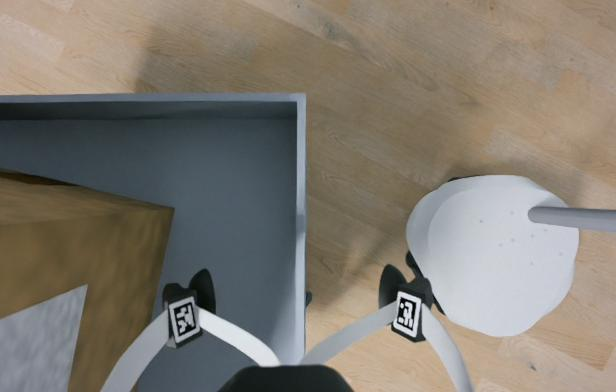

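Call:
move(blocking=false, r1={"joints":{"gripper_m":0.05}})

Call:
wait(seconds=1)

Call:
move(blocking=false, r1={"joints":{"lift_m":0.972},"pace":"slow","contact_limits":{"lift_m":0.15}})

Call:
wait(seconds=2, cameras=["r1_wrist_camera"])

Scene clock: 304.73 s.
move: r1 moving
r1.base_odometry: x=-3.394 y=-0.610 heading=-1.891
r1.turned_by_wheels: +0.000
r1.turned_by_imu: +0.000
r1.base_tilt: forward=-1.5 right=+1.3
r1.lidar_m: 0.45 0.48 2.71 0.68 0.64 1.96 2.00 2.15 2.03 2.08 2.70 0.50
r1.base_status: not commanded
r1.joint_positions: lift_m=+1.040 arm_m=+0.318 wrist_yaw_rad=-0.002 wrist_pitch_rad=+1.568 wrist_roll_rad=+1.568 gripper_m=+0.062
r1.joint_status: gripper_m moving
r1.measured_speeds: all 0
r1.motor_effort: lift_m=+13(13) arm_m=+5(5) wheel_0=-4(4) wheel_1=+2(2) wheel_2=-1(2)
r1.servo_current: wrist_yaw_rad=52(59) wrist_pitch_rad=39(52) wrist_roll_rad=46(65) gripper_m=72(98)
r1.contact_limits: lift_m 0.2
r1.hand_pose: x=+0.4894 y=-0.0874 z=+0.9303 quat_wxyz=(+0.501, +0.501, +0.499, -0.499) (m; r1's base frame)
r1.wrist_depth_mm: 1138 1138 1160 1138 1160 1138 1138 / 1138 1118 1160 1138 1138 1160 1138 / 355 355 357 359 1138 1138 1160 / 276 357 359 355 1160 931 1160 / 182 282 359 357 1160 917 931 / 196 301 197 355 195 946 1160 / 206 258 357 143 1138 1160 1160
r2.base_odometry: x=-4.034 y=-0.241 heading=-2.121
r2.turned_by_wheels: +0.000
r2.turned_by_imu: +0.000
r2.base_tilt: forward=-0.6 right=+0.0
r2.lidar_m: 0.31 4.26 1.49 2.37 2.63 0.66 0.73 1.18 2.60 2.14 2.12 1.61
r2.base_status: not commanded
r2.joint_positions: lift_m=+0.850 arm_m=+0.000 wrist_yaw_rad=+0.025 wrist_pitch_rad=+0.001 wrist_roll_rad=+0.000 gripper_m=-0.034
r2.joint_status: not commanded
r2.measured_speeds: all 0
r2.motor_effort: lift_m=+20(20) arm_m=-7(7) wheel_0=+13(14) wheel_1=-6(6) wheel_2=+16(16)
r2.servo_current: wrist_yaw_rad=163(169) wrist_pitch_rad=39(39) wrist_roll_rad=46(52) gripper_m=78(78)
r2.contact_limits: strafe_m 1
r2.hand_pose: x=+0.4616 y=-0.0801 z=+1.0277 quat_wxyz=(+1.000, +0.000, +0.001, +0.013) (m; r2's base frame)
r2.wrist_depth_mm: - 166 263 161 - - - / 113 183 262 161 - - - / 113 165 259 164 - - - / - 164 294 165 - - - / 111 163 253 166 - - - / 110 154 181 167 161 - - / 109 145 276 - - - -
pictures: none

Scene clock: 305.33 s.
earlier move: r1 done
r1.base_odometry: x=-3.394 y=-0.610 heading=-1.891
r1.turned_by_wheels: +0.000
r1.turned_by_imu: +0.000
r1.base_tilt: forward=-1.6 right=+1.3
r1.lidar_m: 0.44 0.49 2.70 0.70 0.62 1.95 2.01 2.16 2.03 2.08 2.71 0.49
r1.base_status: not commanded
r1.joint_positions: lift_m=+1.040 arm_m=+0.318 wrist_yaw_rad=-0.002 wrist_pitch_rad=+1.568 wrist_roll_rad=+1.568 gripper_m=+0.050
r1.joint_status: all done
r1.measured_speeds: all 0
r1.motor_effort: lift_m=+13(13) arm_m=+4(5) wheel_0=-4(5) wheel_1=+2(2) wheel_2=-1(2)
r1.servo_current: wrist_yaw_rad=46(59) wrist_pitch_rad=39(52) wrist_roll_rad=46(65) gripper_m=46(98)
r1.contact_limits: lift_m 0.2
r1.hand_pose: x=+0.4894 y=-0.0874 z=+0.9303 quat_wxyz=(+0.501, +0.501, +0.499, -0.499) (m; r1's base frame)
r1.wrist_depth_mm: 1138 1138 1138 1138 1160 1138 1118 / 1138 1138 1138 1138 1138 1138 1138 / 355 357 355 357 1138 1118 1138 / 277 355 355 355 1160 931 1160 / 182 283 357 357 1118 931 917 / 196 303 195 355 191 931 1118 / 205 258 357 143 1182 1160 1138
r2.base_odometry: x=-4.034 y=-0.241 heading=-2.121
r2.turned_by_wheels: +0.000
r2.turned_by_imu: +0.000
r2.base_tilt: forward=-0.6 right=+0.0
r2.lidar_m: 0.31 4.27 1.50 2.35 2.63 0.68 0.74 1.14 2.59 2.14 2.13 1.61
r2.base_status: not commanded
r2.joint_positions: lift_m=+0.850 arm_m=+0.000 wrist_yaw_rad=+0.025 wrist_pitch_rad=+0.001 wrist_roll_rad=+0.000 gripper_m=-0.034
r2.joint_status: not commanded
r2.measured_speeds: all 0
r2.on_its_own: wrist_yaw_rad is at rest, and its servo_current (150 mA) is outside its rest range (0 to 104 mA)
r2.motor_effort: lift_m=+20(20) arm_m=-7(7) wheel_0=+13(14) wheel_1=-5(6) wheel_2=+16(16)
r2.servo_current: wrist_yaw_rad=150(169) wrist_pitch_rad=33(46) wrist_roll_rad=52(59) gripper_m=72(78)
r2.contact_limits: strafe_m 1
r2.hand_pose: x=+0.4616 y=-0.0801 z=+1.0277 quat_wxyz=(+1.000, +0.000, +0.001, +0.013) (m; r2's base frame)
r2.wrist_depth_mm: - 166 262 161 - - - / 113 183 260 162 - - - / 113 165 259 165 - - - / - 164 293 166 - - - / 111 163 252 165 - - - / 110 155 181 167 162 - - / 109 145 277 - - - -
wait: 0.60 of 1 s (r1 has come to rest)
pictures: none

Scene clock: 305.83 s.
move: r1 moving
r1.base_odometry: x=-3.394 y=-0.610 heading=-1.891
r1.turned_by_wheels: +0.000
r1.turned_by_imu: +0.000
r1.base_tilt: forward=-1.6 right=+1.3
r1.lidar_m: 0.46 0.48 2.69 0.69 0.65 1.93 1.99 2.16 2.03 2.09 2.73 0.47
r1.base_status: not commanded
r1.joint_positions: lift_m=+1.015 arm_m=+0.318 wrist_yaw_rad=-0.002 wrist_pitch_rad=+1.568 wrist_roll_rad=+1.568 gripper_m=+0.050
r1.joint_status: lift_m moving
r1.measured_speeds: translate_m=+0.000 strafe_m=+0.000 rotate_rad=+0.000 lift_m=-0.097 arm_m=+0.000 wrist_yaw_rad=+0.000 wrist_pitch_rad=+0.000 wrist_roll_rad=+0.000
r1.motor_effort: lift_m=+13(13) arm_m=+4(4) wheel_0=-4(4) wheel_1=+2(2) wheel_2=-1(1)
r1.servo_current: wrist_yaw_rad=39(59) wrist_pitch_rad=39(52) wrist_roll_rad=59(59) gripper_m=52(52)
r1.contact_limits: lift_m 0.15
r1.hand_pose: x=+0.4894 y=-0.0874 z=+0.9050 quat_wxyz=(+0.501, +0.501, +0.499, -0.499) (m; r1's base frame)
r1.wrist_depth_mm: 1118 1098 1138 1138 1138 1138 1138 / 1118 1098 1138 1118 1138 1118 1138 / 336 336 336 338 1138 1118 1138 / 276 338 338 338 1138 891 1118 / 182 283 336 338 1118 904 917 / 192 304 195 334 191 917 931 / 206 257 336 143 1118 1138 1138
r2.base_odometry: x=-4.034 y=-0.241 heading=-2.121
r2.turned_by_wheels: +0.000
r2.turned_by_imu: +0.000
r2.base_tilt: forward=-0.6 right=+0.0
r2.lidar_m: 0.31 4.27 1.52 2.41 2.62 0.67 0.72 1.21 2.59 2.14 2.12 1.60
r2.base_status: not commanded
r2.joint_positions: lift_m=+0.850 arm_m=+0.000 wrist_yaw_rad=+0.025 wrist_pitch_rad=+0.001 wrist_roll_rad=+0.000 gripper_m=-0.034
r2.joint_status: not commanded
r2.measured_speeds: all 0
r2.motor_effort: lift_m=+20(20) arm_m=-7(7) wheel_0=+13(14) wheel_1=-6(7) wheel_2=+16(16)
r2.servo_current: wrist_yaw_rad=169(169) wrist_pitch_rad=39(39) wrist_roll_rad=65(65) gripper_m=72(85)
r2.contact_limits: strafe_m 1
r2.hand_pose: x=+0.4616 y=-0.0801 z=+1.0277 quat_wxyz=(+1.000, +0.000, +0.001, +0.013) (m; r2's base frame)
r2.wrist_depth_mm: - 166 262 161 - - - / 113 182 262 162 - - - / 113 166 258 165 - - - / - 165 293 166 - - - / 111 163 252 166 - - - / 110 154 181 167 161 - - / 109 144 276 - - - -
pictures: none

Scene clock: 306.80 s.
earlier move: r1 done
r1.base_odometry: x=-3.394 y=-0.610 heading=-1.891
r1.turned_by_wheels: +0.000
r1.turned_by_imu: +0.000
r1.base_tilt: forward=-1.6 right=+1.3
r1.lidar_m: 0.44 0.49 2.71 0.70 0.66 1.94 2.00 2.15 2.02 2.08 2.72 0.49
r1.base_status: not commanded
r1.joint_positions: lift_m=+0.972 arm_m=+0.318 wrist_yaw_rad=-0.002 wrist_pitch_rad=+1.568 wrist_roll_rad=+1.568 gripper_m=+0.050
r1.joint_status: all done
r1.measured_speeds: all 0
r1.motor_effort: lift_m=+12(14) arm_m=+4(5) wheel_0=-4(5) wheel_1=+1(2) wheel_2=-1(2)
r1.servo_current: wrist_yaw_rad=33(65) wrist_pitch_rad=39(52) wrist_roll_rad=59(72) gripper_m=46(52)
r1.contact_limits: lift_m 0.15
r1.hand_pose: x=+0.4894 y=-0.0874 z=+0.8623 quat_wxyz=(+0.501, +0.501, +0.499, -0.499) (m; r1's base frame)
r1.wrist_depth_mm: 1078 1078 1078 1098 1078 1078 1060 / 267 270 270 1078 1078 1060 1078 / 290 290 289 289 1098 1098 1078 / 277 290 289 290 1060 878 1060 / 181 282 290 290 1078 866 866 / 193 289 195 290 190 866 878 / 206 255 291 143 1078 1098 1078
r2.base_odometry: x=-4.034 y=-0.241 heading=-2.121
r2.turned_by_wheels: +0.000
r2.turned_by_imu: +0.000
r2.base_tilt: forward=-0.6 right=+0.0
r2.lidar_m: 0.31 4.26 1.51 2.34 2.61 0.67 0.73 1.19 2.60 2.15 2.12 1.62
r2.base_status: not commanded
r2.joint_positions: lift_m=+0.850 arm_m=+0.000 wrist_yaw_rad=+0.025 wrist_pitch_rad=+0.001 wrist_roll_rad=+0.000 gripper_m=-0.034
r2.joint_status: not commanded
r2.measured_speeds: all 0
r2.on_its_own: wrist_yaw_rad is at rest, and its servo_current (169 mA) is outside its rest range (0 to 104 mA)
r2.motor_effort: lift_m=+20(20) arm_m=-7(7) wheel_0=+13(14) wheel_1=-6(7) wheel_2=+16(16)
r2.servo_current: wrist_yaw_rad=169(169) wrist_pitch_rad=46(52) wrist_roll_rad=46(65) gripper_m=78(85)
r2.contact_limits: strafe_m 1
r2.hand_pose: x=+0.4616 y=-0.0801 z=+1.0277 quat_wxyz=(+1.000, +0.000, +0.001, +0.013) (m; r2's base frame)
r2.wrist_depth_mm: - 166 260 161 - - - / 113 182 262 161 - - - / 113 165 259 165 - - - / - 164 293 165 - - - / 111 162 252 165 - - - / 110 154 181 167 161 - - / 109 145 276 - - - -
wait: 0.97 of 2 s (r1 has come to rest)
pictures: r1_wrist_camera
Images, in order (width x height): r1_wrist_camera 616x392.

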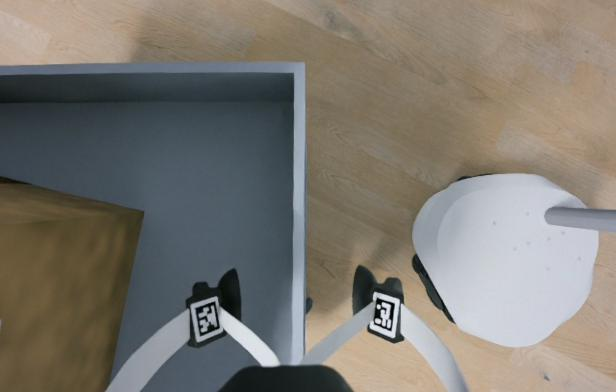

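Call:
move(blocking=false, r1={"joints":{"gripper_m":-0.038}})

Call:
wait(seconds=2, cameras=["r1_wrist_camera","r1_head_left_camera","r1_head_right_camera"])

Scene clock: 313.07 s.
move: r1 moving
r1.base_odometry: x=-3.394 y=-0.610 heading=-1.891
r1.turned_by_wheels: +0.000
r1.turned_by_imu: +0.000
r1.base_tilt: forward=-1.6 right=+1.3
r1.lidar_m: 0.45 0.48 2.68 0.71 0.66 1.94 2.00 2.19 2.03 2.11 2.70 0.48
r1.base_status: not commanded
r1.joint_positions: lift_m=+0.972 arm_m=+0.318 wrist_yaw_rad=-0.002 wrist_pitch_rad=+1.568 wrist_roll_rad=+1.568 gripper_m=+0.031
r1.joint_status: gripper_m moving
r1.measured_speeds: all 0
r1.motor_effort: lift_m=+12(12) arm_m=+4(5) wheel_0=-4(5) wheel_1=+1(2) wheel_2=-1(2)
r1.servo_current: wrist_yaw_rad=46(65) wrist_pitch_rad=39(52) wrist_roll_rad=59(59) gripper_m=111(111)
r1.contact_limits: lift_m 0.15
r1.hand_pose: x=+0.4894 y=-0.0874 z=+0.8623 quat_wxyz=(+0.501, +0.501, +0.499, -0.499) (m; r1's base frame)
r1.wrist_depth_mm: 1078 1078 1060 1060 1078 1078 1098 / 268 270 270 1078 1078 1078 1078 / 290 289 289 289 1060 1098 1078 / 274 289 289 289 1078 854 1078 / 182 282 290 291 1060 854 854 / 193 289 198 290 191 878 878 / 206 253 290 160 1078 1078 1098
r2.base_odometry: x=-4.034 y=-0.241 heading=-2.121
r2.turned_by_wheels: +0.000
r2.turned_by_imu: +0.000
r2.base_tilt: forward=-0.6 right=+0.0
r2.lidar_m: 0.31 4.24 1.52 2.36 2.61 0.66 0.74 1.16 2.60 2.13 2.12 1.62
r2.base_status: not commanded
r2.joint_positions: lift_m=+0.850 arm_m=+0.000 wrist_yaw_rad=+0.025 wrist_pitch_rad=+0.001 wrist_roll_rad=+0.000 gripper_m=-0.034
r2.joint_status: not commanded
r2.measured_speeds: all 0
r2.motor_effort: lift_m=+20(20) arm_m=-7(7) wheel_0=+13(14) wheel_1=-6(6) wheel_2=+16(16)
r2.servo_current: wrist_yaw_rad=163(169) wrist_pitch_rad=46(46) wrist_roll_rad=46(59) gripper_m=85(85)
r2.contact_limits: strafe_m 1
r2.hand_pose: x=+0.4616 y=-0.0801 z=+1.0277 quat_wxyz=(+1.000, +0.000, +0.001, +0.013) (m; r2's base frame)
r2.wrist_depth_mm: - 166 262 161 - - - / 113 182 259 162 - - - / 113 166 258 164 - - - / - 165 293 165 - - - / 111 163 251 166 - - - / 110 154 181 167 161 - - / 109 145 277 - - - -
pictures: none

Scene clock: 314.13 s.
earlier move: r1 done
r1.base_odometry: x=-3.394 y=-0.610 heading=-1.891
r1.turned_by_wheels: +0.000
r1.turned_by_imu: +0.000
r1.base_tilt: forward=-1.5 right=+1.3
r1.lidar_m: 0.46 0.49 2.68 0.68 0.65 1.94 2.00 2.17 2.03 2.08 2.74 0.50
r1.base_status: not commanded
r1.joint_positions: lift_m=+0.972 arm_m=+0.318 wrist_yaw_rad=-0.002 wrist_pitch_rad=+1.568 wrist_roll_rad=+1.568 gripper_m=-0.037
r1.joint_status: all done
r1.measured_speeds: all 0
r1.motor_effort: lift_m=+15(15) arm_m=+4(5) wheel_0=-4(5) wheel_1=+1(2) wheel_2=-1(2)
r1.servo_current: wrist_yaw_rad=33(85) wrist_pitch_rad=46(52) wrist_roll_rad=52(65) gripper_m=85(143)
r1.contact_limits: lift_m 0.15
r1.hand_pose: x=+0.4894 y=-0.0874 z=+0.8621 quat_wxyz=(+0.501, +0.501, +0.499, -0.499) (m; r1's base frame)
r1.wrist_depth_mm: 1060 1078 1078 1078 1078 1078 1078 / 253 260 264 287 1060 1078 1098 / 286 289 287 289 1078 1078 1078 / 268 287 287 289 1078 866 866 / 183 283 289 287 1078 866 866 / 191 289 187 202 180 866 866 / 204 151 287 218 177 1098 1078
r2.base_odometry: x=-4.034 y=-0.241 heading=-2.121
r2.turned_by_wheels: +0.000
r2.turned_by_imu: +0.000
r2.base_tilt: forward=-0.6 right=+0.0
r2.lidar_m: 0.30 4.26 1.49 2.35 2.62 0.67 0.68 1.18 2.58 2.11 2.11 1.63
r2.base_status: not commanded
r2.joint_positions: lift_m=+0.850 arm_m=+0.000 wrist_yaw_rad=+0.025 wrist_pitch_rad=+0.001 wrist_roll_rad=+0.000 gripper_m=-0.034
r2.joint_status: not commanded
r2.measured_speeds: all 0
r2.on_its_own: wrist_yaw_rad is at rest, and its servo_current (156 mA) is outside its rest range (0 to 104 mA)
r2.motor_effort: lift_m=+20(20) arm_m=-7(7) wheel_0=+13(14) wheel_1=-6(6) wheel_2=+16(16)
r2.servo_current: wrist_yaw_rad=156(169) wrist_pitch_rad=46(52) wrist_roll_rad=65(65) gripper_m=72(85)
r2.contact_limits: strafe_m 1
r2.hand_pose: x=+0.4616 y=-0.0801 z=+1.0277 quat_wxyz=(+1.000, +0.000, +0.001, +0.013) (m; r2's base frame)
r2.wrist_depth_mm: - 166 263 161 - - - / 113 183 260 162 - - - / 113 166 259 165 - - - / - 164 293 165 - - - / 111 163 252 165 - - - / 110 154 181 167 161 - - / 109 145 276 - - - -
wait: 1.07 of 2 s (r1 has come to rest)
pictures: r1_head_left_camera, r1_head_right_camera, r1_wrist_camera
Images, in order (width x height): r1_head_left_camera 420x672, r1_head_right_camera 420x672, r1_wrist_camera 616x392.

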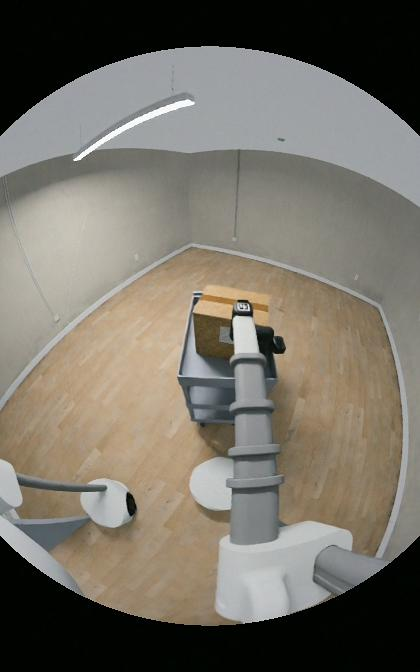

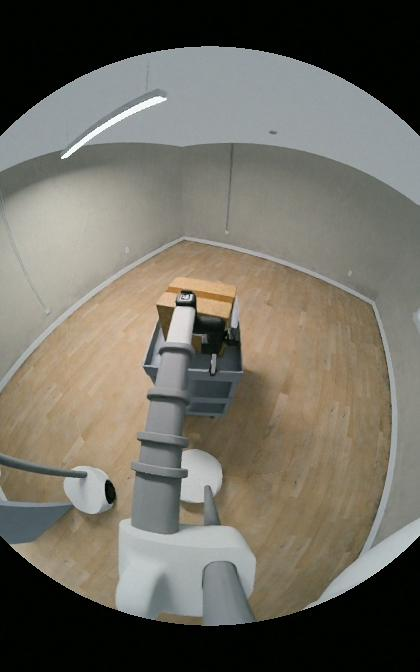

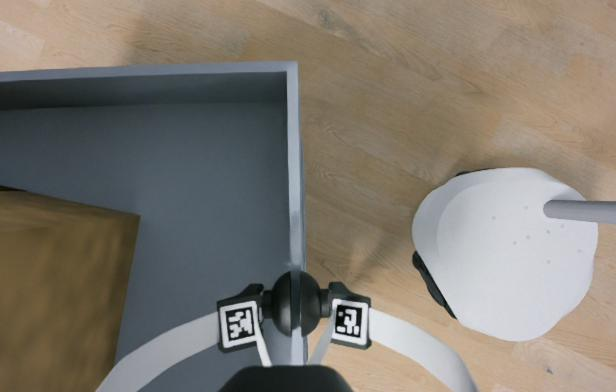

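Call:
move(blocking=false, r1={"base":{"rotate_rad":-0.12},"pace":"slow"})

Call:
wait(seconds=2)

Call:
move(blocking=false, r1={"base":{"rotate_rad":-0.14},"pace":"slow"})

Call:
wait(seconds=2, cameras=["r1_wrist_camera","r1_head_left_camera"])

Scene clock: 348.50 s.
move: r1 moving
r1.base_odometry: x=-3.394 y=-0.610 heading=-1.991
r1.turned_by_wheels: -0.100
r1.turned_by_imu: -0.101
r1.base_tilt: forward=-1.6 right=+1.3
r1.lidar_m: 0.44 0.47 2.68 0.75 0.64 1.82 1.94 2.22 2.03 2.06 2.52 0.52
r1.base_status: rotate_rad moving
r1.joint_positions: lift_m=+0.972 arm_m=+0.318 wrist_yaw_rad=+0.000 wrist_pitch_rad=+1.566 wrist_roll_rad=+1.568 gripper_m=-0.037
r1.joint_status: not commanded
r1.measured_speeds: translate_m=+0.000 strafe_m=+0.000 rotate_rad=-0.203 lift_m=+0.000 arm_m=+0.000 wrist_yaw_rad=+0.005 wrist_pitch_rad=-0.010 wrist_roll_rad=+0.000
r1.motor_effort: lift_m=+15(15) arm_m=+3(4) wheel_0=+10(12) wheel_1=+5(9) wheel_2=+8(10)
r1.servo_current: wrist_yaw_rad=33(59) wrist_pitch_rad=39(46) wrist_roll_rad=52(59) gripper_m=72(78)
r1.contact_limits: lift_m 0.15
r1.hand_pose: x=+0.4901 y=-0.0874 z=+0.8621 quat_wxyz=(+0.502, +0.500, +0.500, -0.498) (m; r1's base frame)
r1.wrist_depth_mm: 1078 1098 1060 1078 1078 1078 1060 / 1060 1060 1078 1078 1078 1078 1060 / 1098 290 291 1078 1078 1078 1098 / 291 290 290 1078 1078 866 878 / 290 291 290 1098 1098 854 866 / 198 286 211 195 1078 866 866 / 197 151 291 220 171 854 1060
r2.base_odometry: x=-4.034 y=-0.241 heading=-2.121
r2.turned_by_wheels: +0.000
r2.turned_by_imu: +0.000
r2.base_tilt: forward=-0.7 right=+0.0
r2.lidar_m: 0.31 4.27 1.52 2.37 2.62 0.67 0.73 1.21 2.58 2.15 2.12 1.64
r2.base_status: not commanded
r2.joint_positions: lift_m=+0.850 arm_m=+0.000 wrist_yaw_rad=+0.025 wrist_pitch_rad=+0.001 wrist_roll_rad=+0.000 gripper_m=-0.034
r2.joint_status: not commanded
r2.measured_speeds: all 0
r2.motor_effort: lift_m=+20(20) arm_m=-7(7) wheel_0=+13(14) wheel_1=-6(6) wheel_2=+16(16)
r2.servo_current: wrist_yaw_rad=150(169) wrist_pitch_rad=46(46) wrist_roll_rad=46(59) gripper_m=78(85)
r2.contact_limits: strafe_m 1
r2.hand_pose: x=+0.4616 y=-0.0801 z=+1.0277 quat_wxyz=(+1.000, +0.000, +0.001, +0.013) (m; r2's base frame)
r2.wrist_depth_mm: - 166 263 161 - - - / 113 183 259 162 - - - / 113 165 259 165 - - - / - 164 294 165 - - - / 111 163 251 166 - - - / 110 154 181 167 161 - - / 109 145 276 - - - -
pictures: none

Scene clock: 349.00 s.
earlier move: r1 done
r1.base_odometry: x=-3.394 y=-0.611 heading=-2.010
r1.turned_by_wheels: -0.019
r1.turned_by_imu: -0.019
r1.base_tilt: forward=-1.5 right=+1.3
r1.lidar_m: 0.43 0.44 2.66 2.71 0.64 1.77 1.96 2.27 2.03 2.04 2.49 0.52
r1.base_status: done
r1.joint_positions: lift_m=+0.972 arm_m=+0.318 wrist_yaw_rad=+0.000 wrist_pitch_rad=+1.565 wrist_roll_rad=+1.568 gripper_m=-0.037
r1.joint_status: not commanded
r1.measured_speeds: all 0
r1.motor_effort: lift_m=+15(15) arm_m=-1(4) wheel_0=+6(12) wheel_1=+1(9) wheel_2=+8(10)
r1.servo_current: wrist_yaw_rad=39(59) wrist_pitch_rad=39(52) wrist_roll_rad=52(59) gripper_m=78(78)
r1.contact_limits: lift_m 0.15
r1.hand_pose: x=+0.4905 y=-0.0874 z=+0.8621 quat_wxyz=(+0.502, +0.501, +0.499, -0.498) (m; r1's base frame)
r1.wrist_depth_mm: 1098 1078 1078 1078 1078 1078 1078 / 1078 1078 1078 1098 1098 1098 1078 / 1078 290 273 1060 1078 1098 1060 / 291 291 289 1060 1078 866 866 / 294 293 291 1078 1078 866 854 / 213 282 204 196 1025 866 854 / 196 151 291 220 165 866 1078
r2.base_odometry: x=-4.034 y=-0.241 heading=-2.121
r2.turned_by_wheels: +0.000
r2.turned_by_imu: +0.000
r2.base_tilt: forward=-0.6 right=+0.0
r2.lidar_m: 0.33 4.26 1.51 2.36 2.62 0.65 0.70 1.22 2.59 2.14 2.13 1.60
r2.base_status: not commanded
r2.joint_positions: lift_m=+0.850 arm_m=+0.000 wrist_yaw_rad=+0.025 wrist_pitch_rad=+0.001 wrist_roll_rad=+0.000 gripper_m=-0.034
r2.joint_status: not commanded
r2.measured_speeds: all 0
r2.on_its_own: wrist_yaw_rad is at rest, and its servo_current (156 mA) is outside its rest range (0 to 104 mA)
r2.motor_effort: lift_m=+20(20) arm_m=-7(7) wheel_0=+13(14) wheel_1=-6(6) wheel_2=+16(17)
r2.servo_current: wrist_yaw_rad=156(176) wrist_pitch_rad=46(46) wrist_roll_rad=39(59) gripper_m=78(85)
r2.contact_limits: strafe_m 1
r2.hand_pose: x=+0.4616 y=-0.0801 z=+1.0277 quat_wxyz=(+1.000, +0.000, +0.001, +0.013) (m; r2's base frame)
r2.wrist_depth_mm: - 166 262 162 - - - / 113 183 260 162 - - - / 113 165 258 165 - - - / - 164 294 165 - - - / 111 162 252 166 - - - / 110 154 181 167 161 - - / 109 145 277 - - - -
wait: 0.50 of 2 s (r1 has come to rest)
pictures: none

Scene clock: 349.50 s.
move: r1 moving
r1.base_odometry: x=-3.394 y=-0.611 heading=-2.119
r1.turned_by_wheels: -0.109
r1.turned_by_imu: -0.109
r1.base_tilt: forward=-1.6 right=+1.2
r1.lidar_m: 0.45 0.45 2.70 2.69 0.64 0.75 1.95 2.28 2.04 2.05 2.33 3.84
r1.base_status: rotate_rad moving
r1.joint_positions: lift_m=+0.972 arm_m=+0.318 wrist_yaw_rad=+0.002 wrist_pitch_rad=+1.558 wrist_roll_rad=+1.568 gripper_m=-0.037
r1.joint_status: not commanded
r1.measured_speeds: translate_m=-0.001 strafe_m=+0.000 rotate_rad=-0.254 lift_m=+0.000 arm_m=+0.000 wrist_yaw_rad=+0.002 wrist_pitch_rad=-0.015 wrist_roll_rad=+0.000
r1.motor_effort: lift_m=+15(15) arm_m=-3(4) wheel_0=+12(15) wheel_1=+4(9) wheel_2=+12(13)
r1.servo_current: wrist_yaw_rad=59(59) wrist_pitch_rad=72(72) wrist_roll_rad=46(65) gripper_m=72(78)
r1.contact_limits: lift_m 0.15
r1.hand_pose: x=+0.4929 y=-0.0874 z=+0.8622 quat_wxyz=(+0.505, +0.502, +0.498, -0.495) (m; r1's base frame)
r1.wrist_depth_mm: 1098 1078 1078 1078 1042 1042 1060 / 1098 1098 1078 1078 1060 1078 1060 / 1118 1098 1078 1060 1078 1060 1060 / 1118 1098 1098 1078 1078 866 842 / 297 296 294 1078 1078 854 854 / 298 296 202 200 1078 854 854 / 254 158 293 224 148 1078 1060
r2.base_odometry: x=-4.034 y=-0.241 heading=-2.121
r2.turned_by_wheels: +0.000
r2.turned_by_imu: +0.000
r2.base_tilt: forward=-0.6 right=+0.0
r2.lidar_m: 0.31 4.24 1.52 2.39 2.62 0.67 0.75 1.20 2.58 2.11 2.12 1.65
r2.base_status: not commanded
r2.joint_positions: lift_m=+0.850 arm_m=+0.000 wrist_yaw_rad=+0.025 wrist_pitch_rad=+0.001 wrist_roll_rad=+0.000 gripper_m=-0.034
r2.joint_status: not commanded
r2.measured_speeds: all 0
r2.motor_effort: lift_m=+20(20) arm_m=-7(7) wheel_0=+13(14) wheel_1=-6(6) wheel_2=+16(16)
r2.servo_current: wrist_yaw_rad=150(169) wrist_pitch_rad=39(46) wrist_roll_rad=46(52) gripper_m=78(85)
r2.contact_limits: strafe_m 1
r2.hand_pose: x=+0.4616 y=-0.0801 z=+1.0277 quat_wxyz=(+1.000, +0.000, +0.001, +0.013) (m; r2's base frame)
r2.wrist_depth_mm: - 166 262 162 - - - / 113 183 260 162 - - - / 113 166 259 165 - - - / - 164 294 165 - - - / 111 162 252 166 - - - / 110 154 181 167 161 - - / 109 145 277 - - - -
pictures: none

Scene clock: 350.03 s.
earlier move: r1 done
r1.base_odometry: x=-3.394 y=-0.611 heading=-2.149
r1.turned_by_wheels: -0.030
r1.turned_by_imu: -0.030
r1.base_tilt: forward=-1.6 right=+1.2
r1.lidar_m: 0.42 0.42 2.70 2.70 0.63 0.72 1.97 2.24 2.05 2.04 2.28 0.55
r1.base_status: done
r1.joint_positions: lift_m=+0.972 arm_m=+0.318 wrist_yaw_rad=+0.002 wrist_pitch_rad=+1.557 wrist_roll_rad=+1.568 gripper_m=-0.037
r1.joint_status: not commanded
r1.measured_speeds: all 0
r1.motor_effort: lift_m=+15(15) arm_m=-4(4) wheel_0=+5(15) wheel_1=+3(9) wheel_2=+7(13)
r1.servo_current: wrist_yaw_rad=52(59) wrist_pitch_rad=65(78) wrist_roll_rad=59(72) gripper_m=72(78)
r1.contact_limits: lift_m 0.15
r1.hand_pose: x=+0.4930 y=-0.0874 z=+0.8622 quat_wxyz=(+0.505, +0.502, +0.498, -0.495) (m; r1's base frame)
r1.wrist_depth_mm: 1098 1078 1078 1078 1078 1078 1060 / 1098 1098 1078 1078 1078 1060 1078 / 1078 1098 1060 1118 1078 1078 1078 / 1098 1098 1060 1078 1078 878 866 / 1098 293 293 293 1078 866 854 / 294 294 204 197 179 866 866 / 296 153 293 224 1078 866 1042
r2.base_odometry: x=-4.034 y=-0.241 heading=-2.121
r2.turned_by_wheels: +0.000
r2.turned_by_imu: +0.000
r2.base_tilt: forward=-0.6 right=+0.0
r2.lidar_m: 0.32 4.26 1.52 2.34 2.63 0.68 0.74 1.22 2.60 2.12 2.12 1.59
r2.base_status: not commanded
r2.joint_positions: lift_m=+0.850 arm_m=+0.000 wrist_yaw_rad=+0.025 wrist_pitch_rad=+0.001 wrist_roll_rad=+0.000 gripper_m=-0.034
r2.joint_status: not commanded
r2.measured_speeds: all 0
r2.on_its_own: wrist_yaw_rad is at rest, and its servo_current (156 mA) is outside its rest range (0 to 104 mA)
r2.motor_effort: lift_m=+20(20) arm_m=-7(7) wheel_0=+14(14) wheel_1=-6(6) wheel_2=+16(16)
r2.servo_current: wrist_yaw_rad=156(176) wrist_pitch_rad=46(46) wrist_roll_rad=33(72) gripper_m=72(85)
r2.contact_limits: strafe_m 1
r2.hand_pose: x=+0.4616 y=-0.0801 z=+1.0277 quat_wxyz=(+1.000, +0.000, +0.001, +0.013) (m; r2's base frame)
r2.wrist_depth_mm: - 166 262 161 - - - / 113 183 262 162 - - - / 113 165 258 165 - - - / - 165 293 165 - - - / 111 163 252 165 - - - / 110 155 181 167 161 - - / 109 145 277 - - - -
wait: 0.53 of 2 s (r1 has come to rest)
pictures: r1_head_left_camera, r1_wrist_camera
Images, in order (width x height): r1_head_left_camera 420x672, r1_wrist_camera 616x392.

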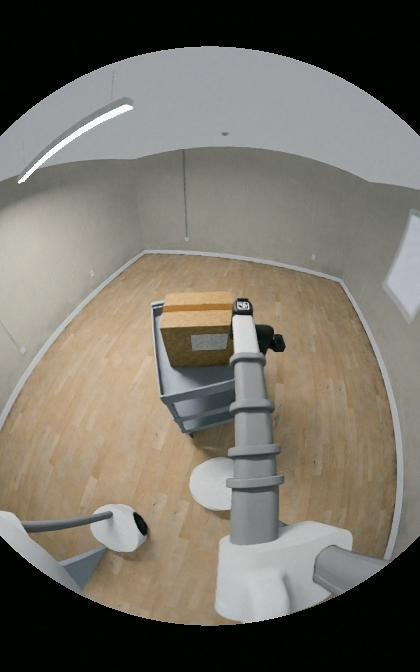

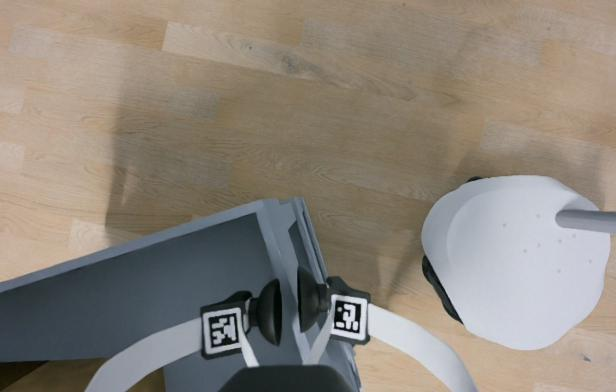

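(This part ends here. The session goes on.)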